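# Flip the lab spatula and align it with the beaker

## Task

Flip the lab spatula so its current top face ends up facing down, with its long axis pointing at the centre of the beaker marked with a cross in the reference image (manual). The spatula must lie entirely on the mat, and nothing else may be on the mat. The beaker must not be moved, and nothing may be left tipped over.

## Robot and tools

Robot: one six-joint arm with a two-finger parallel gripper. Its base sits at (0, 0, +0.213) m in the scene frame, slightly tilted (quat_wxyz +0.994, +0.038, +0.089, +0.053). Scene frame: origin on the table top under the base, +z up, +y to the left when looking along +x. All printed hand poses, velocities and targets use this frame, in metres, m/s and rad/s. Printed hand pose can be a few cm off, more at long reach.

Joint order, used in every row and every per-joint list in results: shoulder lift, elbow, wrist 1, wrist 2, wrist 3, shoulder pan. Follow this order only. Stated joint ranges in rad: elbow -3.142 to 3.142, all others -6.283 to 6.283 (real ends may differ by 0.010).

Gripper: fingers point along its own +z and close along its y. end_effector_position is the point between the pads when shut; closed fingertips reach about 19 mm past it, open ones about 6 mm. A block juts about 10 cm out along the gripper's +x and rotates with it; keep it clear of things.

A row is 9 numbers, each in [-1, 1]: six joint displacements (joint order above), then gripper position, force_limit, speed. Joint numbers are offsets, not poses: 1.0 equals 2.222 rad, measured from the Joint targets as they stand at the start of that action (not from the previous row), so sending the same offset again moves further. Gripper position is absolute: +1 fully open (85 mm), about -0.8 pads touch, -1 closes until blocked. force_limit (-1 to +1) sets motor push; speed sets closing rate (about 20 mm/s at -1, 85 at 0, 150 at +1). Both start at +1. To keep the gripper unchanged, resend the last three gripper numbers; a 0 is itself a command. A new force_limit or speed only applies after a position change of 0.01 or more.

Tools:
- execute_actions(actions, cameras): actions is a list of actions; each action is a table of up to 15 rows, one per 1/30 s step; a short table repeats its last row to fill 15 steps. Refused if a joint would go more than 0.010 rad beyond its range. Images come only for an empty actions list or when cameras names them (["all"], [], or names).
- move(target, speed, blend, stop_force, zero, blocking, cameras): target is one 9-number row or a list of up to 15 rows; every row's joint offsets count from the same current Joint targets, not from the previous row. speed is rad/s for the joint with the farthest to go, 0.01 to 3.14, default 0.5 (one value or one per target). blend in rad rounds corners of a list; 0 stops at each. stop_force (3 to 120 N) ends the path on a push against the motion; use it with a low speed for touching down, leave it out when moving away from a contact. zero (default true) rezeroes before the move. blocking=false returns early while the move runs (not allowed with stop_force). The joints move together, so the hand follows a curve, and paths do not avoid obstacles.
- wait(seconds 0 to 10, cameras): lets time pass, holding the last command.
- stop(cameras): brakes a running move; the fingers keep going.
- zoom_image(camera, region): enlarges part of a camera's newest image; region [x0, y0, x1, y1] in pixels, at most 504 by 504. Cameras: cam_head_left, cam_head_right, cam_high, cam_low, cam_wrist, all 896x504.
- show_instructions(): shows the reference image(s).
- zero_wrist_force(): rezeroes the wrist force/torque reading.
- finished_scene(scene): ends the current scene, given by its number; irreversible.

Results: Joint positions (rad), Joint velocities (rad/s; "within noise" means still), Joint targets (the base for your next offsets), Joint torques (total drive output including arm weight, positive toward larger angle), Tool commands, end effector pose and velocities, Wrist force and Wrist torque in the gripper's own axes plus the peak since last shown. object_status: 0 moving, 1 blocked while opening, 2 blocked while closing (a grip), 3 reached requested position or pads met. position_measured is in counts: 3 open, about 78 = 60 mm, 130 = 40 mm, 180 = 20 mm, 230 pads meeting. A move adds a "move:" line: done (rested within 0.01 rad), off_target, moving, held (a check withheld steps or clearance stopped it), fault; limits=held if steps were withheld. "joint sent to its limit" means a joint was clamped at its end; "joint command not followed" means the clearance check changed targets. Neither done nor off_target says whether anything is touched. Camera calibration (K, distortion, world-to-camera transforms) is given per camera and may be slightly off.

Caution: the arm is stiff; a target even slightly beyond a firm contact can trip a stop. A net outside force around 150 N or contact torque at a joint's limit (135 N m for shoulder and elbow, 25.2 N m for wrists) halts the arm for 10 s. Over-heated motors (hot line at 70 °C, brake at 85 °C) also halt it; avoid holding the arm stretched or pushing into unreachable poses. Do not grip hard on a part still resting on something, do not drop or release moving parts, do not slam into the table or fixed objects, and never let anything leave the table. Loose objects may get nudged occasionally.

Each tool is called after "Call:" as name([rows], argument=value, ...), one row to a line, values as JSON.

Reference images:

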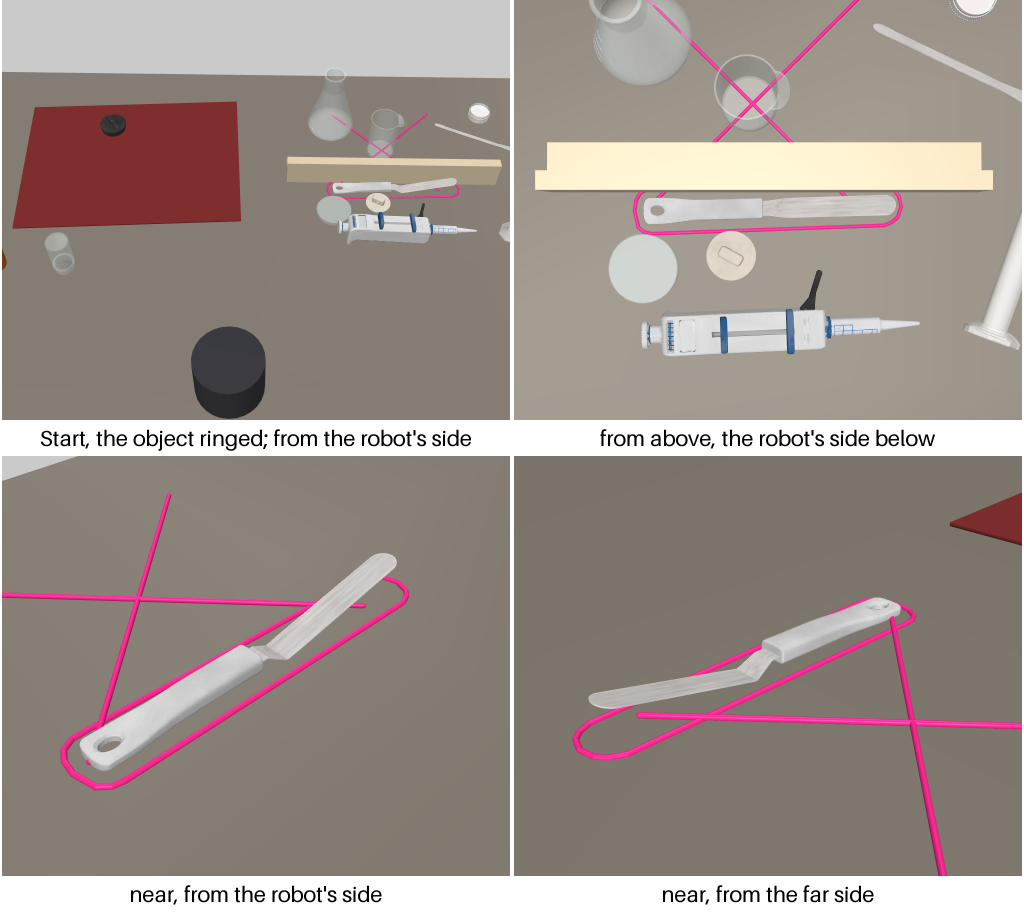

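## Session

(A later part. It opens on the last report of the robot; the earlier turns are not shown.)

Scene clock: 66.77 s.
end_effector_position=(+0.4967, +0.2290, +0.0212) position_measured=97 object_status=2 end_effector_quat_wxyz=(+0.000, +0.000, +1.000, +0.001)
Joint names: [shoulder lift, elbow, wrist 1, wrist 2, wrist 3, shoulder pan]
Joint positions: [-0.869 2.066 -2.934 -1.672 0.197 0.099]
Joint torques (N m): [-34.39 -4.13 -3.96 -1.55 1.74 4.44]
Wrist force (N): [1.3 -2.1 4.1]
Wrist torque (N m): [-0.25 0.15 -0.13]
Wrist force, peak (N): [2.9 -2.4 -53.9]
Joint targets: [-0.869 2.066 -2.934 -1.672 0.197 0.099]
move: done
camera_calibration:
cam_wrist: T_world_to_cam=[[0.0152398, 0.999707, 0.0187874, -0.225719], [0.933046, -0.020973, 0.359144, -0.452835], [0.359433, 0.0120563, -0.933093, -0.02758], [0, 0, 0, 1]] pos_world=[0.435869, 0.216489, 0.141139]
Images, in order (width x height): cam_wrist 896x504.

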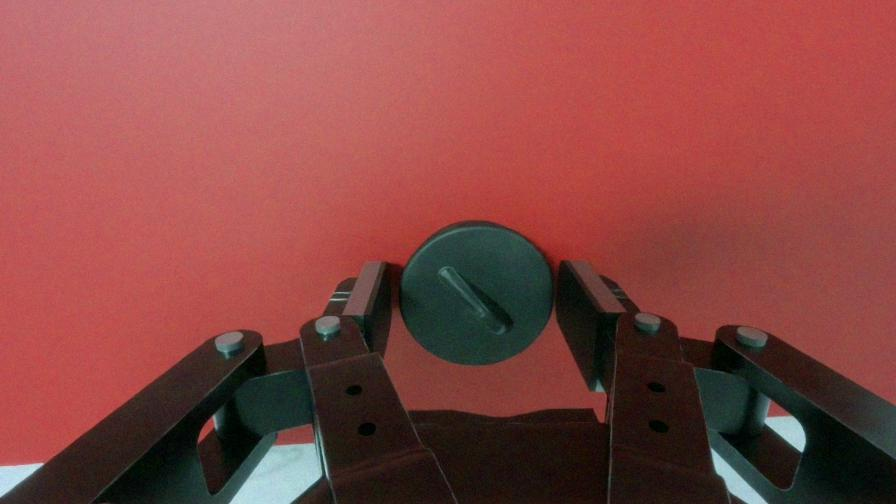

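Call:
move(target=[-0.036,0,0.036,0,0,0,-0.98,-1,-1], speed=0.2, cameras=["cam_wrist"])

Scene clock: 69.70 s.
end_effector_position=(+0.5046, +0.2272, +0.0537) position_measured=97 object_status=2 end_effector_quat_wxyz=(+0.000, +0.000, +1.000, +0.001)
Joint names: [shoulder lift, elbow, wrist 1, wrist 2, wrist 3, shoulder pan]
Joint positions: [-0.949 2.066 -2.854 -1.672 0.197 0.099]
Joint torques (N m): [-44.11 -12.83 -2 2.58 2.02 0.07]
Wrist force (N): [1.4 -2.2 4.3]
Wrist torque (N m): [-0.27 0.14 -0.13]
Wrist force, peak (N): [1.6 -2.1 5.1]
Joint targets: [-0.949 2.066 -2.854 -1.672 0.197 0.099]
move: done
camera_calibration:
cam_wrist: T_world_to_cam=[[0.0153315, 0.999705, 0.018825, -0.224599], [0.932999, -0.0210736, 0.359263, -0.471988], [0.359554, 0.0120557, -0.933047, -0.000168233], [0, 0, 0, 1]] pos_world=[0.443868, 0.214588, 0.173639]
Images, in order (width x height): cam_wrist 896x504.

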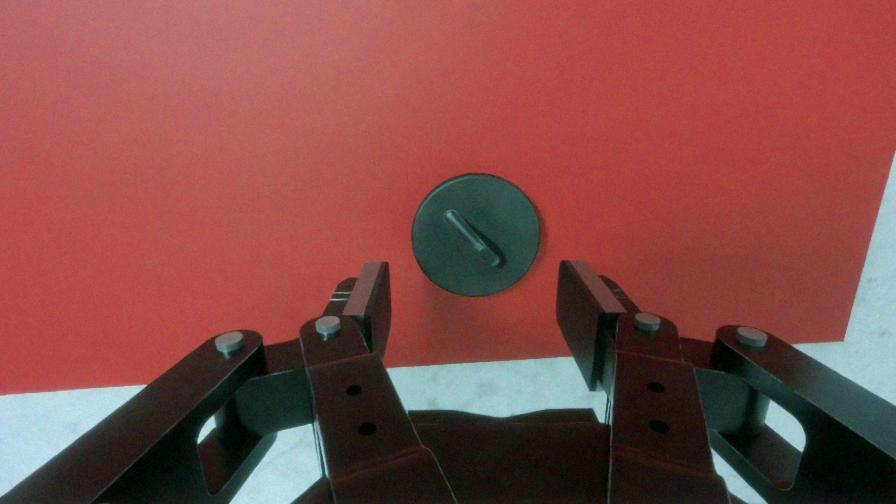

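Call:
move([
  [0.0378,0,-0.0378,0,0,0,0.5,-1,0],
  [0.0378,0,-0.0378,0,0,0,-1,-0.8,-1],
], speed=0.2)

Call:
move(target=[-0.045,0,0.045,0,0,0,-1,-0.8,-1], speed=0.3, cameras=["cam_wrist"])

Scene clock: 72.23 s.
end_effector_position=(+0.4963, +0.2291, +0.0195) position_measured=119 object_status=2 end_effector_quat_wxyz=(+0.000, +0.000, +1.000, +0.001)
Joint names: [shoulder lift, elbow, wrist 1, wrist 2, wrist 3, shoulder pan]
Joint positions: [-0.865 2.066 -2.938 -1.672 0.197 0.099]
Joint torques (N m): [-28.8 -3.05 -0.87 2.41 1.6 4.07]
Wrist force (N): [4.0 -2.6 -25.3]
Wrist torque (N m): [-0.23 0.09 -0.13]
Wrist force, peak (N): [4.0 -2.6 -25.3]
Joint targets: [-0.865 2.066 -2.938 -1.672 0.197 0.099]
move: done

Scene clock: 73.10 s.
end_effector_position=(+0.5059, +0.2267, +0.0602) position_measured=119 object_status=2 end_effector_quat_wxyz=(+0.000, +0.000, +1.000, +0.001)
Joint names: [shoulder lift, elbow, wrist 1, wrist 2, wrist 3, shoulder pan]
Joint positions: [-0.965 2.066 -2.838 -1.672 0.197 0.099]
Joint torques (N m): [-50.11 -2.67 -1.73 2.59 1.55 4.56]
Wrist force (N): [1.7 -2.2 4.1]
Wrist torque (N m): [-0.25 0.08 -0.13]
Wrist force, peak (N): [4.5 -2.6 -23.8]
Joint targets: [-0.965 2.066 -2.838 -1.672 0.197 0.099]
move: done
camera_calibration:
cam_wrist: T_world_to_cam=[[0.0153315, 0.999705, 0.0188235, -0.224341], [0.933011, -0.0210726, 0.35923, -0.475545], [0.359521, 0.012055, -0.933059, 0.00545087], [0, 0, 0, 1]] pos_world=[0.445168, 0.214188, 0.180139]
Images, in order (width x height): cam_wrist 896x504.

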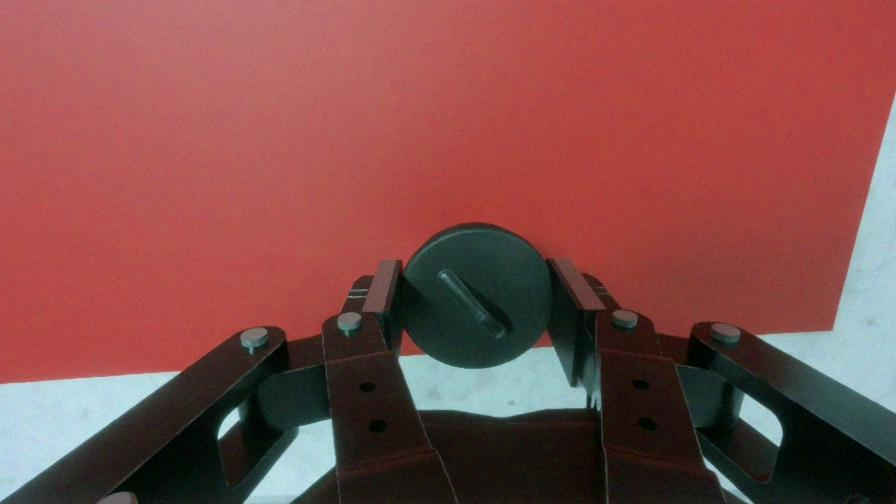

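Call:
move(target=[0.0658,-0.1410,0.0991,-0.0254,0.1787,0.1787,-1,-0.8,-1], speed=0.6)

Call:
move(target=[0.045,0,-0.045,0,0,0,-1,-0.8,-1], speed=0.12, stop_force=5, cameras=["cam_wrist"])

Scene clock: 74.60 s.
end_effector_position=(+0.4637, +0.4528, +0.0734) position_measured=119 object_status=2 end_effector_quat_wxyz=(+0.000, +0.001, +1.000, +0.000) end_effector_velocity=(-0.002, +0.001, +0.000) end_effector_angular_velocity=(-0.001, +0.002, -0.001)
Joint names: [shoulder lift, elbow, wrist 1, wrist 2, wrist 3, shoulder pan]
Joint positions: [-0.819 1.753 -2.618 -1.729 0.594 0.496]
Joint velocities: [0.001 0 0.002 0 0.005 0.003]
Joint torques (N m): [-48.97 -23.8 -1.58 3.28 1.43 17.57]
Wrist force (N): [1.1 -1.9 3.9]
Wrist torque (N m): [-0.18 0.17 -0.13]
Wrist force, peak (N): [1.8 -5.8 3.9]
Joint targets: [-0.819 1.753 -2.618 -1.729 0.594 0.496]
move: done

Scene clock: 76.23 s.
end_effector_position=(+0.4517, +0.4547, +0.0225) position_measured=119 object_status=2 end_effector_quat_wxyz=(+0.000, +0.001, +1.000, +0.000)
Joint names: [shoulder lift, elbow, wrist 1, wrist 2, wrist 3, shoulder pan]
Joint positions: [-0.719 1.753 -2.718 -1.729 0.594 0.496]
Joint torques (N m): [-58.33 -22.51 -3.33 2.63 1.92 17.02]
Wrist force (N): [1.6 -1.6 4.4]
Wrist torque (N m): [-0.14 0.10 -0.16]
Wrist force, peak (N): [1.8 -1.8 5.4]
Joint targets: [-0.719 1.753 -2.718 -1.729 0.594 0.496]
move: done
camera_calibration:
cam_wrist: T_world_to_cam=[[0.0157575, 0.999714, 0.0180012, -0.450893], [0.933343, -0.0211641, 0.358362, -0.406723], [0.35864, 0.0111544, -0.933409, -0.012138], [0, 0, 0, 1]] pos_world=[0.391071, 0.442291, 0.142541]
Images, in order (width x height): cam_wrist 896x504.

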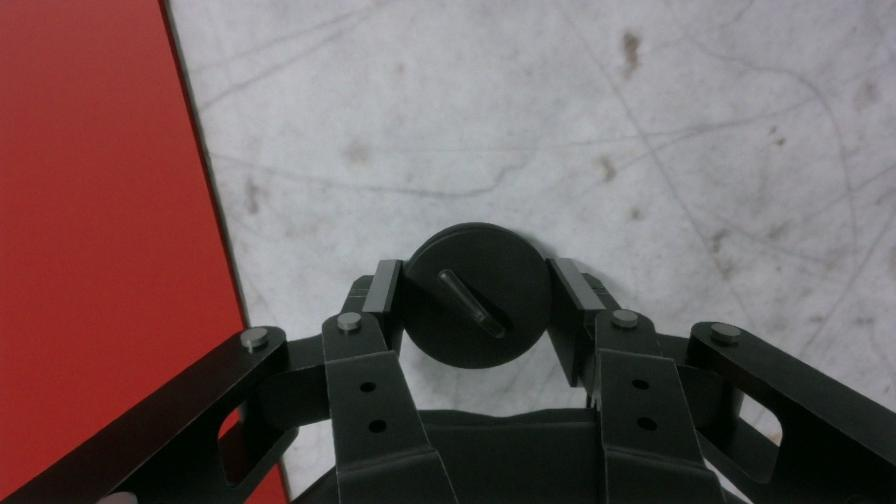

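Call:
move(target=[0.0081,0,-0.0081,0,0,0,-1,-0.8,-1], speed=0.03, stop_force=4)

Call:
move([
  [0,0,0,0,0,0,0.2,-0.8,-1],
  [-0.0675,0,0.0675,0,0,0,0.2,-0.8,-1],
], speed=0.4, cameras=["cam_wrist"])

Scene clock: 77.87 s.
end_effector_position=(+0.4505, +0.4547, +0.0183) position_measured=119 object_status=2 end_effector_quat_wxyz=(+0.000, +0.001, +1.000, +0.000)
Joint names: [shoulder lift, elbow, wrist 1, wrist 2, wrist 3, shoulder pan]
Joint positions: [-0.71 1.753 -2.726 -1.729 0.594 0.496]
Joint torques (N m): [-58.86 -4.37 -3.57 2.41 1.54 2.74]
Wrist force (N): [1.4 -1.9 4.3]
Wrist torque (N m): [-0.19 0.13 -0.17]
Wrist force, peak (N): [6.2 -7.0 -33.5]
Joint targets: [-0.710 1.753 -2.726 -1.729 0.594 0.496]
move: contact

Scene clock: 79.30 s.
end_effector_position=(+0.4675, +0.4514, +0.0947) position_measured=104 object_status=3 end_effector_quat_wxyz=(+0.000, +0.001, +1.000, +0.000)
Joint names: [shoulder lift, elbow, wrist 1, wrist 2, wrist 3, shoulder pan]
Joint positions: [-0.86 1.753 -2.577 -1.729 0.594 0.496]
Joint torques (N m): [-58.54 -20.98 -1.51 2.14 0.62 2.71]
Wrist force (N): [1.5 -2.0 4.2]
Wrist torque (N m): [-0.23 0.11 -0.18]
Wrist force, peak (N): [2.2 -1.9 6.4]
Joint targets: [-0.860 1.753 -2.576 -1.729 0.594 0.496]
move: done
camera_calibration:
cam_wrist: T_world_to_cam=[[0.0157566, 0.999714, 0.0180008, -0.44914], [0.933343, -0.0211632, 0.358362, -0.447321], [0.35864, 0.0111544, -0.933409, 0.0496603], [0, 0, 0, 1]] pos_world=[0.406771, 0.438991, 0.214741]
Images, in order (width x height): cam_wrist 896x504.

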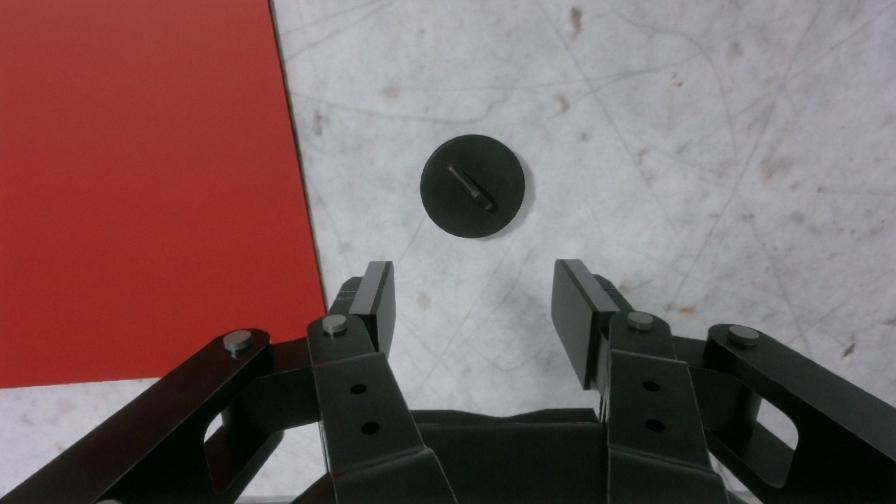

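Call:
move(target=[-0.4301,0.3576,0.0408,0.1002,-0.5774,-0.5826,0.05,-0.8,0], speed=0.9, cameras=["cam_wrist"])

Call:
zoom_image(camera="cam_wrist", region=[300, 60, 804, 344])

Scene clock: 81.87 s.
end_effector_position=(+0.3605, -0.1005, +0.2203) position_measured=123 object_status=3 end_effector_quat_wxyz=(+0.000, -0.001, +1.000, +0.000) end_effector_velocity=(-0.001, -0.001, +0.000) end_effector_angular_velocity=(-0.001, +0.000, +0.002)
Joint names: [shoulder lift, elbow, wrist 1, wrist 2, wrist 3, shoulder pan]
Joint positions: [-1.816 2.547 -2.486 -1.506 -0.688 -0.798]
Joint velocities: [-0.002 0.001 0 0 -0.005 -0.003]
Joint torques (N m): [-21.81 -12.08 -3.86 -3.2 -0.82 -5.32]
Wrist force (N): [1.8 -2.0 4.0]
Wrist torque (N m): [-0.23 0.07 -0.14]
Wrist force, peak (N): [3.9 2.3 5.4]
Joint targets: [-1.816 2.547 -2.486 -1.506 -0.689 -0.798]
move: done
camera_calibration:
cam_wrist: T_world_to_cam=[[0.0123612, 0.999763, 0.0179239, 0.103275], [0.933128, -0.0179753, 0.359094, -0.403944], [0.359331, 0.0122865, -0.933129, 0.211159], [0, 0, 0, 1]] pos_world=[0.299779, -0.113106, 0.340242]
Images, in order (width x height): cam_wrist 896x504.

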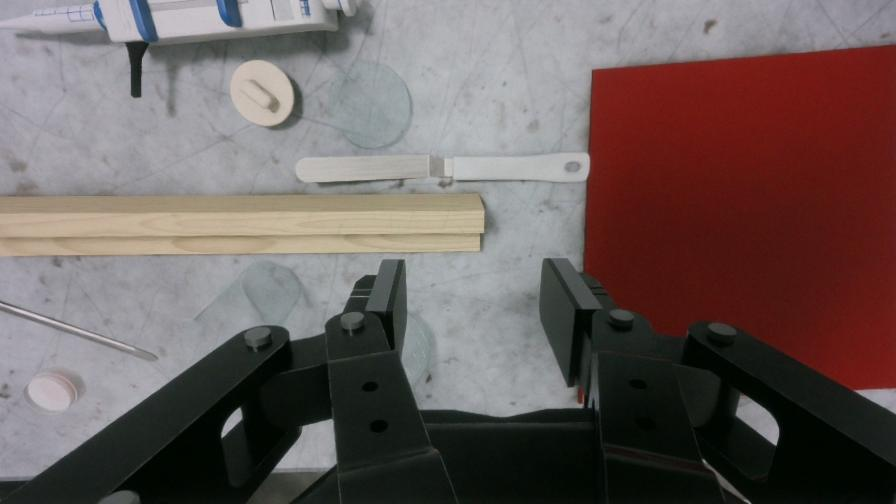

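Scaled by 1.000.

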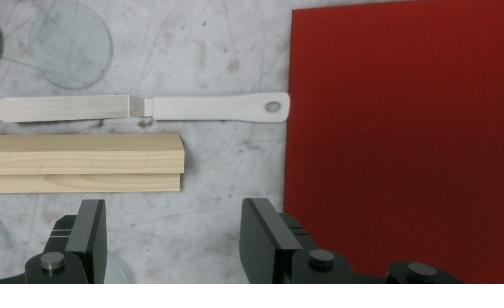

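Call:
zoom_image(camera="cam_wrist", region=[150, 220, 470, 400])

Scaled by 1.575.

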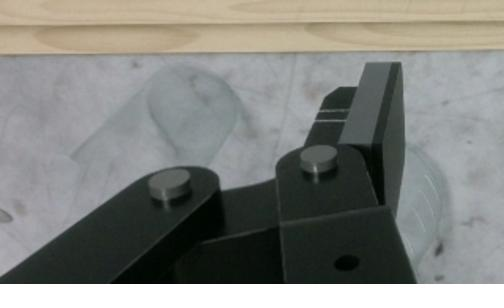

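Call:
move(target=[0.2707,0.0248,-0.3180,-0.2630,0.9672,0.2729,0.05,-0.8,0], speed=0.9, cameras=["cam_wrist"])

Scene clock: 88.40 s.
end_effector_position=(+0.3576, -0.0224, +0.1264) position_measured=123 object_status=3 end_effector_quat_wxyz=(+0.164, +0.685, +0.690, -0.166) end_effector_velocity=(+0.001, +0.000, +0.000) end_effector_angular_velocity=(+0.000, -0.005, -0.005)
Joint names: [shoulder lift, elbow, wrist 1, wrist 2, wrist 3, shoulder pan]
Joint positions: [-1.214 2.602 -3.192 -2.09 1.46 -0.192]
Joint velocities: [-0.001 -0.001 -0.001 0 0.005 0]
Joint torques (N m): [-29.6 -7.7 -3.45 1.04 1.93 4.46]
Wrist force (N): [3.1 -1.9 3.8]
Wrist torque (N m): [-0.23 -0.02 -0.22]
Wrist force, peak (N): [4.0 -1.8 4.0]
Joint targets: [-1.214 2.602 -3.192 -2.090 1.461 -0.192]
move: done
camera_calibration:
cam_wrist: T_world_to_cam=[[0.999847, 0.000325971, 0.0174802, -0.348581], [-0.0127727, -0.669102, 0.743061, -0.0910362], [0.0119383, -0.743171, -0.668995, 0.197637], [0, 0, 0, 1]] pos_world=[0.345005, 0.0860795, 0.205957]
Images, in order (width x height): cam_wrist 896x504.

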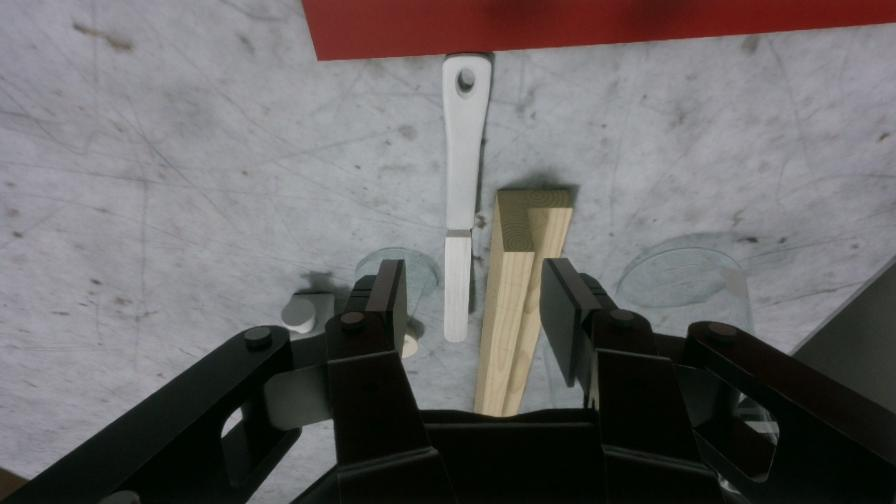

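Call:
move(target=[0.1928,-0.0365,-0.1601,0.0016,-0.0042,-0.0068,0.05,-0.8,0], speed=0.25, stop_force=8, cameras=["cam_wrist"])

Scene clock: 91.67 s.
end_effector_position=(+0.3574, -0.0223, +0.0266) position_measured=123 object_status=3 end_effector_quat_wxyz=(+0.164, +0.688, +0.687, -0.165)
Joint names: [shoulder lift, elbow, wrist 1, wrist 2, wrist 3, shoulder pan]
Joint positions: [-0.786 2.521 -3.548 -2.087 1.451 -0.207]
Joint torques (N m): [-22.68 14.04 -4.27 -0.23 1.51 11.88]
Wrist force (N): [3.3 -2.0 3.7]
Wrist torque (N m): [-0.28 -0.05 -0.16]
Wrist force, peak (N): [3.6 -2.0 4.7]
Joint targets: [-0.786 2.521 -3.548 -2.087 1.451 -0.207]
move: done
camera_calibration:
cam_wrist: T_world_to_cam=[[0.999753, -0.00651985, 0.0212381, -0.346804], [-0.0201462, -0.669021, 0.74297, -0.0141621], [0.00936469, -0.743215, -0.668988, 0.131777], [0, 0, 0, 1]] pos_world=[0.345199, 0.0862026, 0.106045]
Images, in order (width x height): cam_wrist 896x504.

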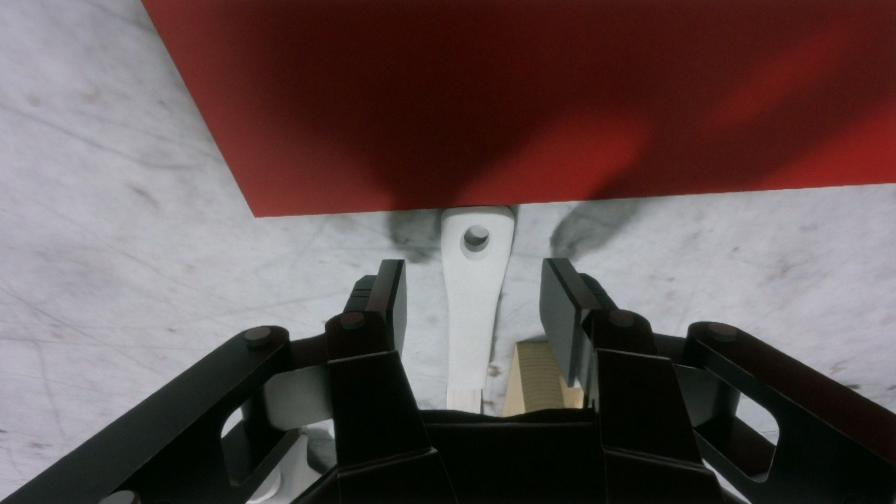

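Call:
move(target=[0,0,0,0,0,0,-1,-0.6,-1])

Call:
move([
  [-0.1928,0.0365,0.1601,-0.0016,0.0042,0.0068,-1,-0.6,-1],
  [-0.2583,-0.1225,0.7852,0.6497,-0.3845,-0.1900,-1,-0.6,-1],
], speed=0.7, blend=[0.05,0], cameras=["all"])

Scene clock: 95.03 s.
end_effector_position=(+0.3575, -0.0223, +0.0266) position_measured=230 object_status=3 end_effector_quat_wxyz=(+0.164, +0.688, +0.687, -0.165)
Joint names: [shoulder lift, elbow, wrist 1, wrist 2, wrist 3, shoulder pan]
Joint positions: [-0.786 2.521 -3.548 -2.087 1.451 -0.207]
Joint torques (N m): [5.52 -9.96 7 10.9 1.4 -0.5]
Wrist force (N): [-34.1 -1.7 -80.0]
Wrist torque (N m): [-0.24 0.19 -0.16]
Wrist force, peak (N): [-39.7 -9.4 -99.0]
Joint targets: [-0.786 2.521 -3.548 -2.087 1.451 -0.207]
move: done

Scene clock: 98.23 s.
end_effector_position=(+0.4572, +0.1295, +0.2299) position_measured=230 object_status=3 end_effector_quat_wxyz=(-0.380, +0.597, +0.596, +0.380) end_effector_velocity=(+0.001, +0.001, +0.001) end_effector_angular_velocity=(+0.004, -0.001, -0.003)
Joint names: [shoulder lift, elbow, wrist 1, wrist 2, wrist 3, shoulder pan]
Joint positions: [-1.36 2.249 -1.803 -0.644 0.597 -0.629]
Joint velocities: [-0.001 -0.001 0.005 0.005 -0.002 0]
Joint torques (N m): [-19.58 -6.59 0.55 3.96 -1.2 0.17]
Wrist force (N): [0.3 -3.2 2.5]
Wrist torque (N m): [-0.53 -0.08 -0.10]
Wrist force, peak (N): [-33.4 -2.1 -79.0]
Joint targets: [-1.360 2.249 -1.803 -0.643 0.597 -0.629]
move: done
camera_calibration:
cam_wrist: T_world_to_cam=[[0.999729, -0.0224805, -0.00602029, -0.441607], [-0.0203659, -0.719897, -0.693782, 0.275365], [0.0112626, 0.693716, -0.72016, 0.204524], [0, 0, 0, 1]] pos_world=[0.444792, 0.0464253, 0.335675]

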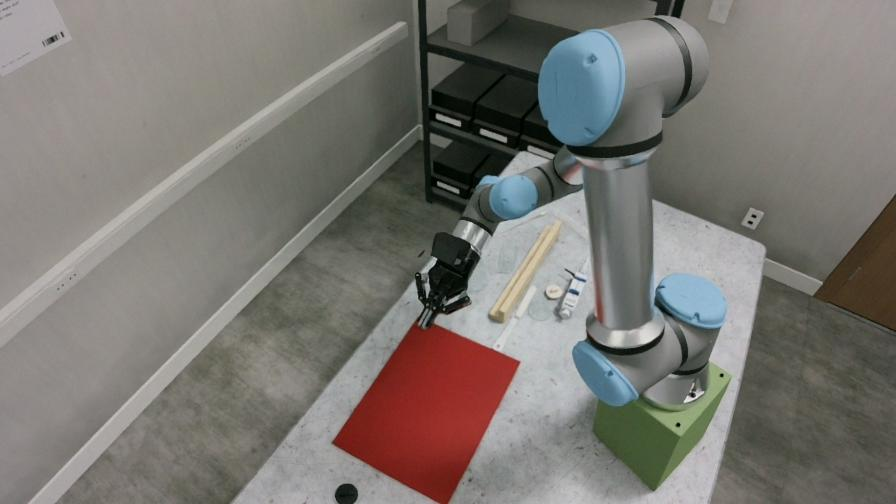

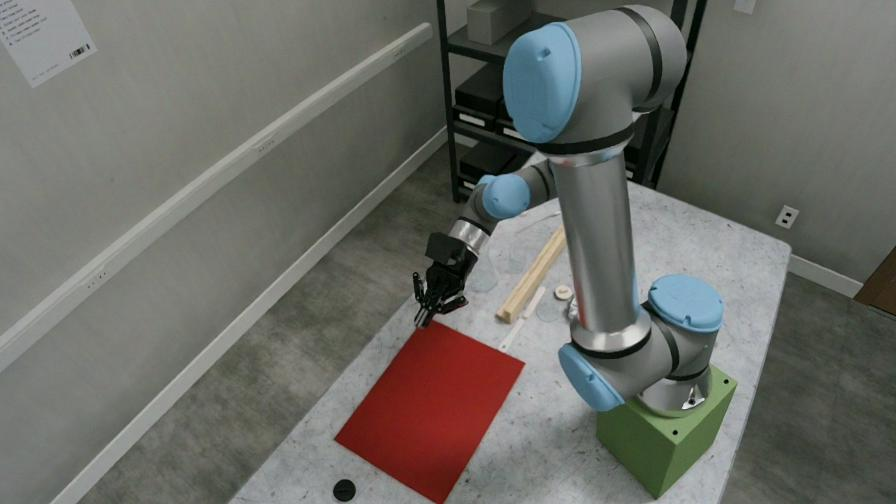

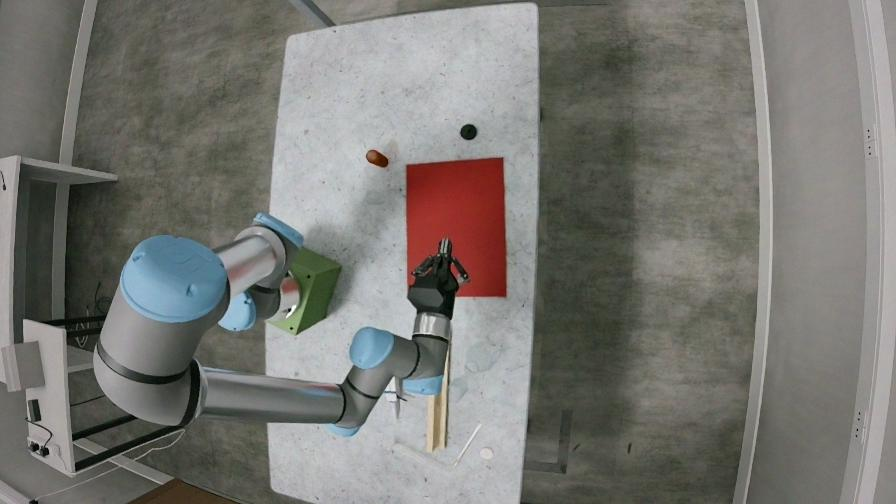

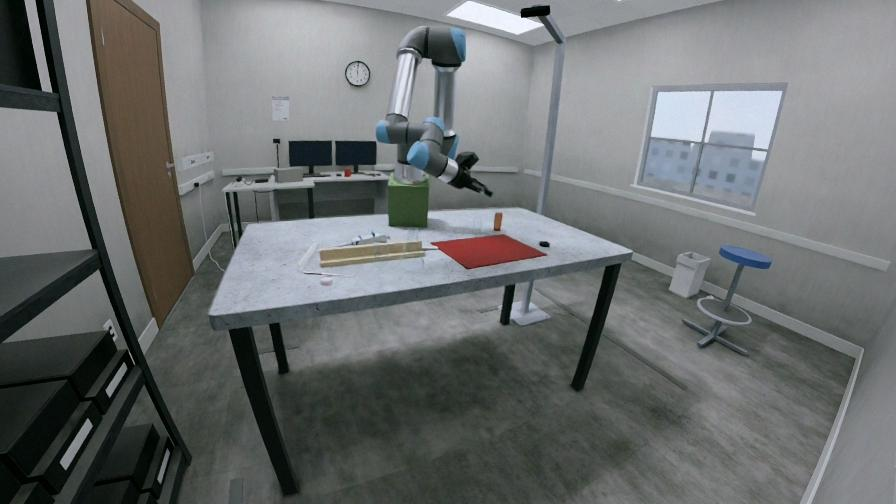

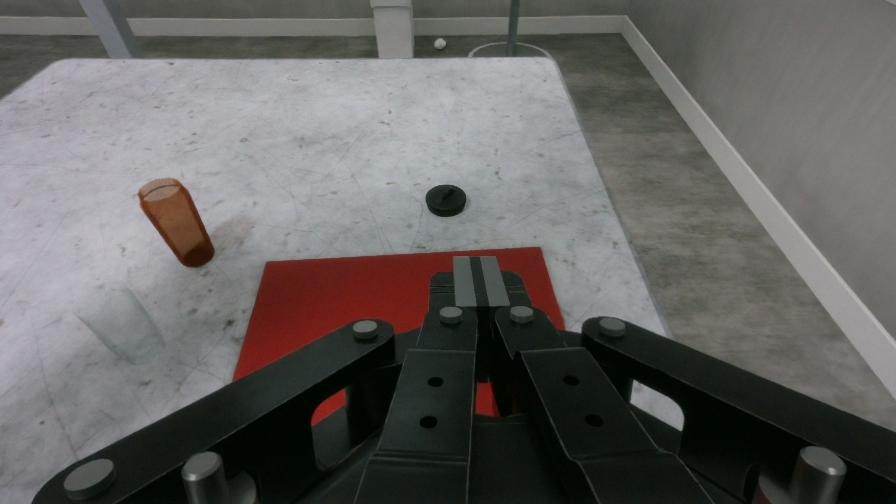

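Call:
move(target=[0.0135,0.1773,-0.6018,-0.5119,0.3002,0.1005,0.05,-0.6,0], speed=0.9, cameras=["cam_wrist"])

Scene clock: 102.00 s.
end_effector_position=(+0.3588, -0.0268, +0.1228) position_measured=123 object_status=3 end_effector_quat_wxyz=(+0.073, +0.704, +0.703, -0.074) end_effector_velocity=(+0.002, -0.001, +0.001) end_effector_angular_velocity=(-0.005, -0.005, -0.002)
Joint names: [shoulder lift, elbow, wrist 1, wrist 2, wrist 3, shoulder pan]
Joint positions: [-1.33 2.643 -3.14 -1.78 1.264 -0.406]
Joint velocities: [0.001 -0.001 -0.005 -0.003 0.002 0]
Joint torques (N m): [-28.28 -9.7 -4.18 -3.27 1.64 -2.53]
Wrist force (N): [3.3 -3.7 4.5]
Wrist torque (N m): [-0.50 -0.09 -0.07]
Wrist force, peak (N): [3.6 -3.7 4.8]
Joint targets: [-1.330 2.643 -3.140 -1.781 1.264 -0.406]
move: done
camera_calibration:
cam_wrist: T_world_to_cam=[[0.999746, -0.0112318, 0.0195309, -0.350209], [-0.0200556, -0.838632, 0.544329, -0.0687589], [0.0102654, -0.544583, -0.838644, 0.218729], [0, 0, 0, 1]] pos_world=[0.346496, 0.0575191, 0.227703]
Images, in order (width x height): cam_wrist 896x504.

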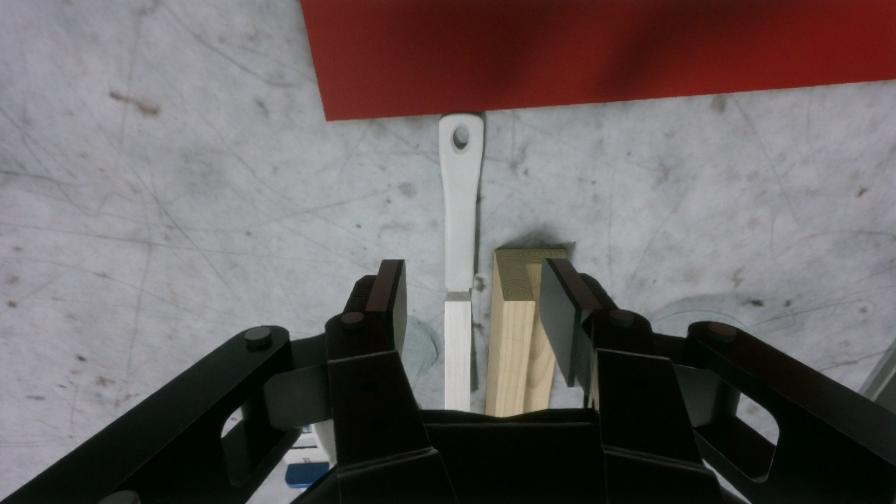

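Call:
move(target=[0.2091,-0.0294,-0.1800,0.0004,-0.0015,-0.0014,0.05,-0.6,0], speed=0.25, stop_force=8)

Call:
move(target=[0,0,0,0,0,0,-1,-0.6,-1], cameras=["cam_wrist"])

Scene clock: 105.23 s.
end_effector_position=(+0.3588, -0.0268, +0.0229) position_measured=123 object_status=3 end_effector_quat_wxyz=(+0.074, +0.704, +0.703, -0.074)
Joint names: [shoulder lift, elbow, wrist 1, wrist 2, wrist 3, shoulder pan]
Joint positions: [-0.865 2.578 -3.54 -1.78 1.261 -0.409]
Joint torques (N m): [-19.96 12.58 -4.22 1.91 0.25 2.42]
Wrist force (N): [3.4 -3.7 4.9]
Wrist torque (N m): [-0.52 -0.14 -0.10]
Wrist force, peak (N): [3.5 -3.9 5.6]
Joint targets: [-0.865 2.578 -3.540 -1.780 1.261 -0.409]
move: done

Scene clock: 106.60 s.
end_effector_position=(+0.3587, -0.0268, +0.0229) position_measured=179 object_status=0 end_effector_quat_wxyz=(+0.074, +0.704, +0.703, -0.074)
Joint names: [shoulder lift, elbow, wrist 1, wrist 2, wrist 3, shoulder pan]
Joint positions: [-0.865 2.578 -3.54 -1.78 1.261 -0.409]
Joint torques (N m): [-21.54 10.63 -3.81 1.33 1.39 7.64]
Wrist force (N): [2.1 -7.1 -4.2]
Wrist torque (N m): [-0.46 -0.06 -0.11]
Wrist force, peak (N): [1.6 -6.5 -5.6]
Joint targets: [-0.865 2.578 -3.540 -1.780 1.261 -0.409]
move: done
camera_calibration:
cam_wrist: T_world_to_cam=[[0.999743, -0.0112555, 0.019673, -0.348172], [-0.0201567, -0.838435, 0.544628, -0.014341], [0.0103644, -0.544885, -0.838447, 0.134824], [0, 0, 0, 1]] pos_world=[0.346396, 0.0575206, 0.127703]
Images, in order (width x height): cam_wrist 896x504.

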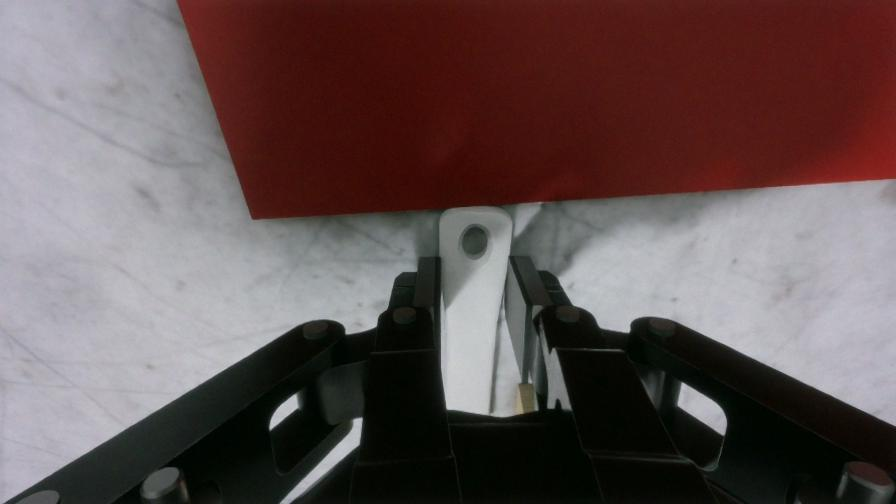

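Call:
move(target=[-0.2091,0.0294,0.1800,-0.0004,0.0015,0.0014,-1,-0.6,-1], speed=0.5, cameras=["cam_wrist","cam_low"])

Call:
zoom_image(camera="cam_low", region=[370, 160, 530, 280])

Scene clock: 108.67 s.
end_effector_position=(+0.3587, -0.0269, +0.1228) position_measured=179 object_status=2 end_effector_quat_wxyz=(+0.073, +0.704, +0.703, -0.074)
Joint names: [shoulder lift, elbow, wrist 1, wrist 2, wrist 3, shoulder pan]
Joint positions: [-1.33 2.643 -3.141 -1.781 1.264 -0.406]
Joint torques (N m): [-33.26 -17.64 -1.58 -3.08 0.93 6.6]
Wrist force (N): [3.2 -3.7 4.8]
Wrist torque (N m): [-0.51 -0.05 -0.21]
Wrist force, peak (N): [1.8 -6.5 -5.9]
Joint targets: [-1.330 2.643 -3.140 -1.781 1.264 -0.406]
move: done
camera_calibration:
cam_wrist: T_world_to_cam=[[0.999741, -0.011529, 0.0196134, -0.35011], [-0.020355, -0.838355, 0.544744, -0.0688489], [0.0101626, -0.545002, -0.838373, 0.218675], [0, 0, 0, 1]] pos_world=[0.346396, 0.057422, 0.227703]
Images, in order (width x height): cam_low 896x504, cam_wrist 896x504.

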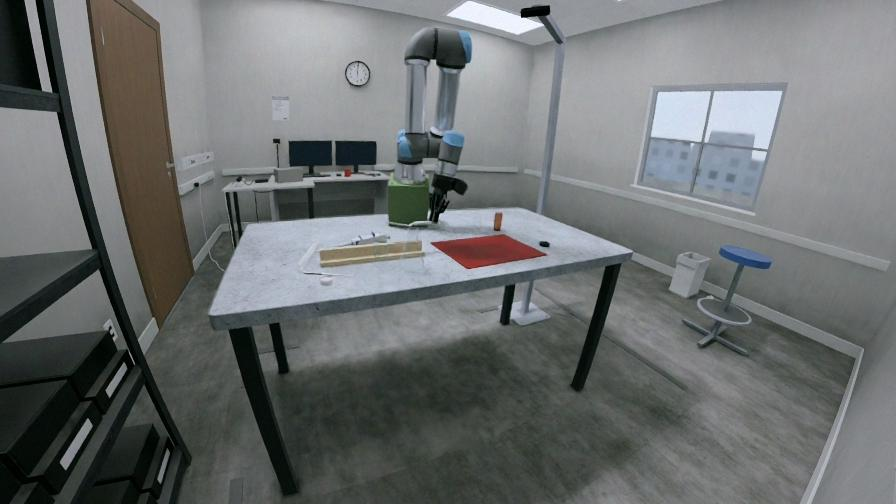

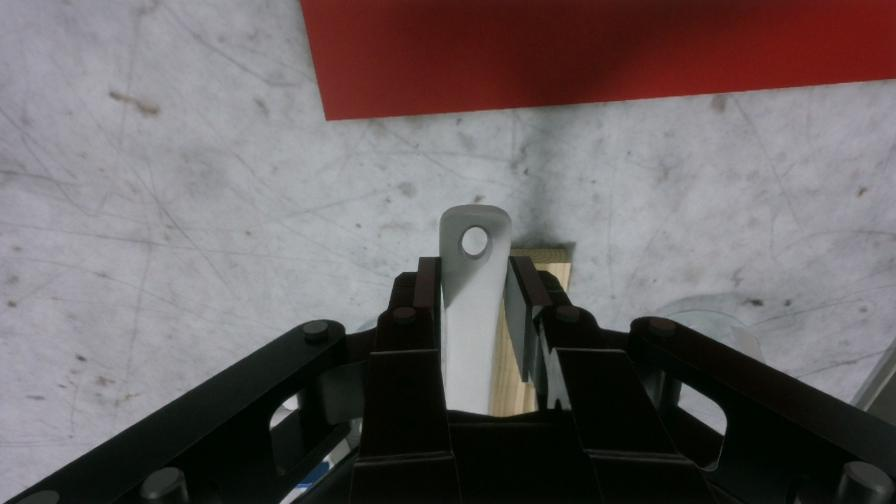

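Scaled by 3.150.

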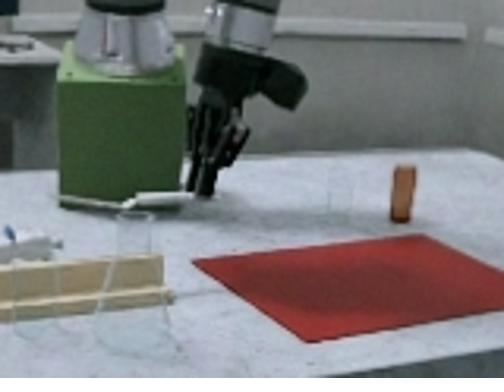

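Call:
move([
  [-0.09,0,0.25,0.1,0,0,-1,-0.6,-1],
  [0.0495,-0.2257,0.7881,0.5540,-0.4703,-0.1079,-1,-0.6,-1],
], speed=0.8, blend=[0.1,0], cameras=["all"])

Call:
zoom_image(camera="cam_low", region=[400, 120, 560, 280])

Scene clock: 111.77 s.
end_effector_position=(+0.4571, +0.1396, +0.2398) position_measured=179 object_status=2 end_effector_quat_wxyz=(-0.455, +0.542, +0.541, +0.455) end_effector_velocity=(+0.000, +0.001, +0.000) end_effector_angular_velocity=(+0.004, -0.001, -0.002)
Joint names: [shoulder lift, elbow, wrist 1, wrist 2, wrist 3, shoulder pan]
Joint positions: [-1.22 2.142 -1.389 -0.55 0.219 -0.646]
Joint velocities: [0 0.001 0.004 0.003 -0.005 0]
Joint torques (N m): [-38.83 -13.37 1.76 3.05 -1.19 6.92]
Wrist force (N): [0.2 -3.1 1.5]
Wrist torque (N m): [-0.56 -0.16 -0.01]
Wrist force, peak (N): [3.4 -3.6 5.1]
Joint targets: [-1.220 2.141 -1.389 -0.550 0.219 -0.646]
move: done
camera_calibration:
cam_wrist: T_world_to_cam=[[0.99973, -0.0203048, -0.0113232, -0.440196], [-0.0201685, -0.515194, -0.856836, 0.29992], [0.0115643, 0.856833, -0.515464, 0.132674], [0, 0, 0, 1]] pos_world=[0.444592, 0.0318988, 0.320387]

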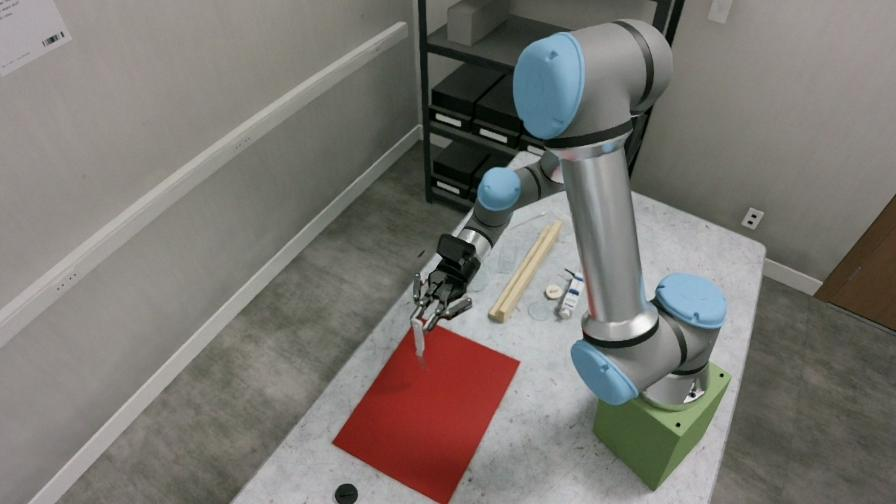

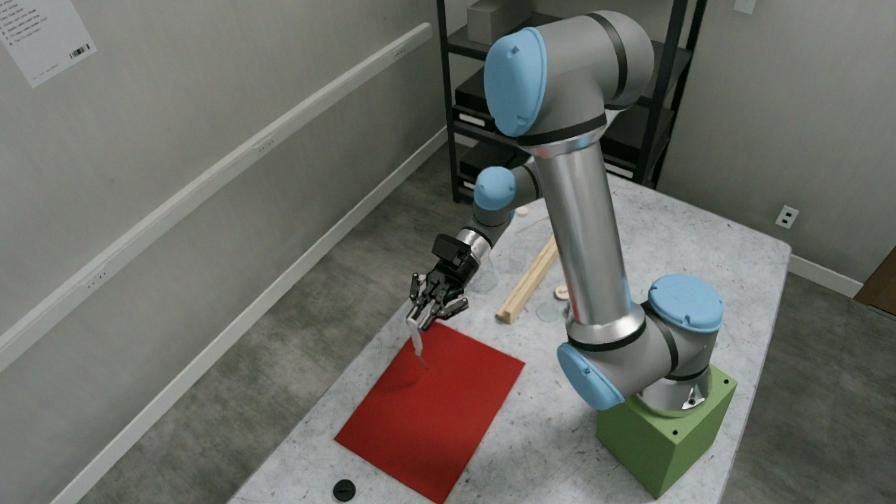

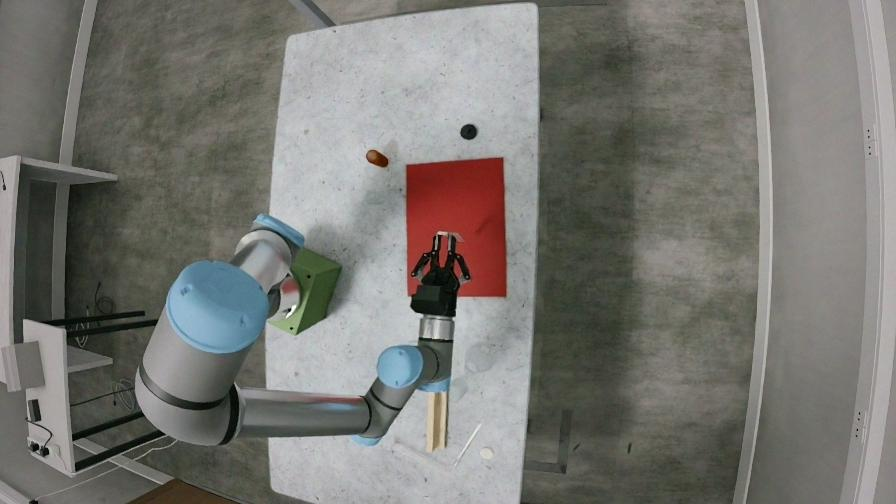

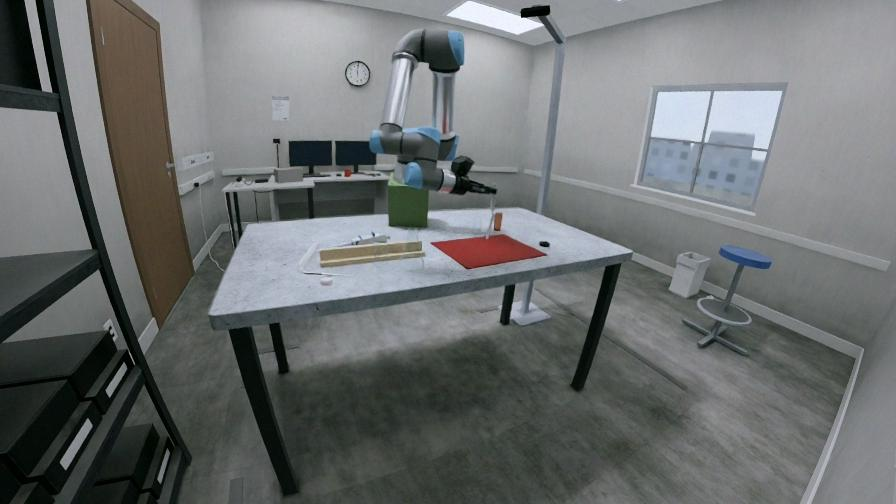

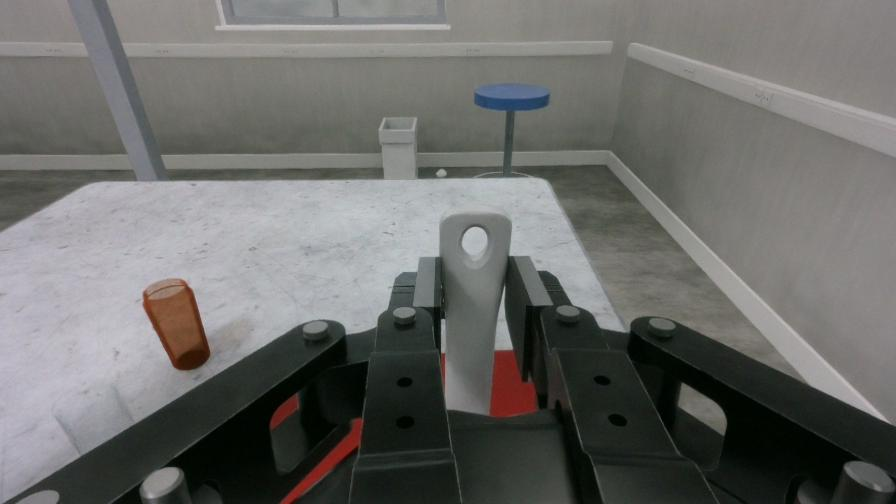

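Scaled by 3.150.

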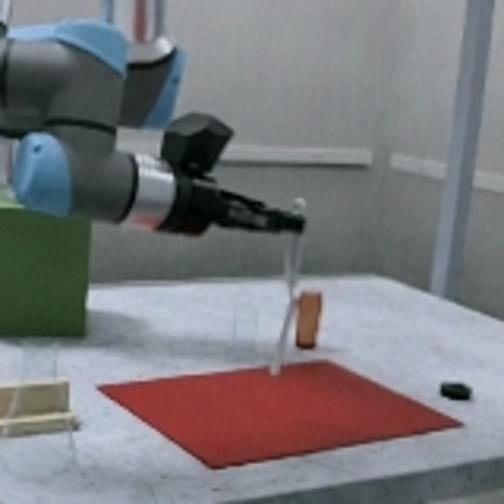

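Call:
move(target=[0.1199,-0.0553,0.1311,0.0391,-0.1672,0.0362,-1,-0.6,-1], speed=0.4, cameras=["cam_low"])

Call:
zoom_image(camera="cam_low", region=[400, 120, 560, 280])

Scene clock: 115.63 s.
end_effector_position=(+0.4571, +0.1798, +0.2048) position_measured=179 object_status=2 end_effector_quat_wxyz=(+0.513, -0.487, -0.486, -0.513)
Joint names: [shoulder lift, elbow, wrist 1, wrist 2, wrist 3, shoulder pan]
Joint positions: [-0.954 2.019 -1.098 -0.463 -0.152 -0.565]
Joint torques (N m): [-29.63 0.65 2.68 -3.31 -1.24 -3.49]
Wrist force (N): [-0.3 -3.4 1.0]
Wrist torque (N m): [-0.68 -0.13 -0.09]
Wrist force, peak (N): [0.3 -3.6 1.9]
Joint targets: [-0.954 2.019 -1.098 -0.463 -0.153 -0.565]
move: done
Images, in order (width x height): cam_low 896x504.

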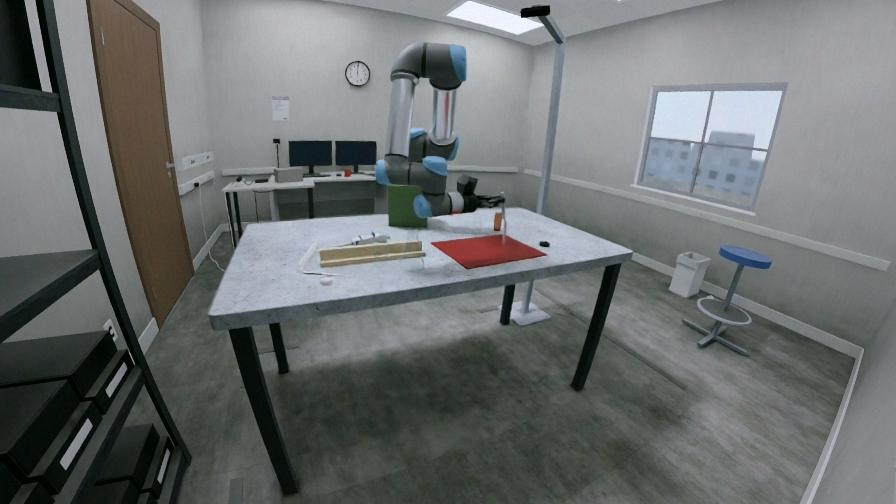

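Scaled by 3.150.

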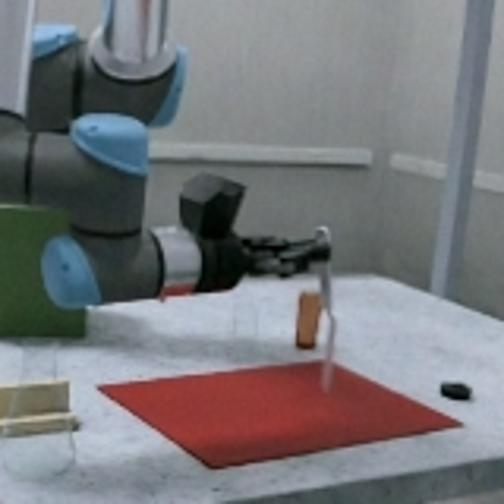

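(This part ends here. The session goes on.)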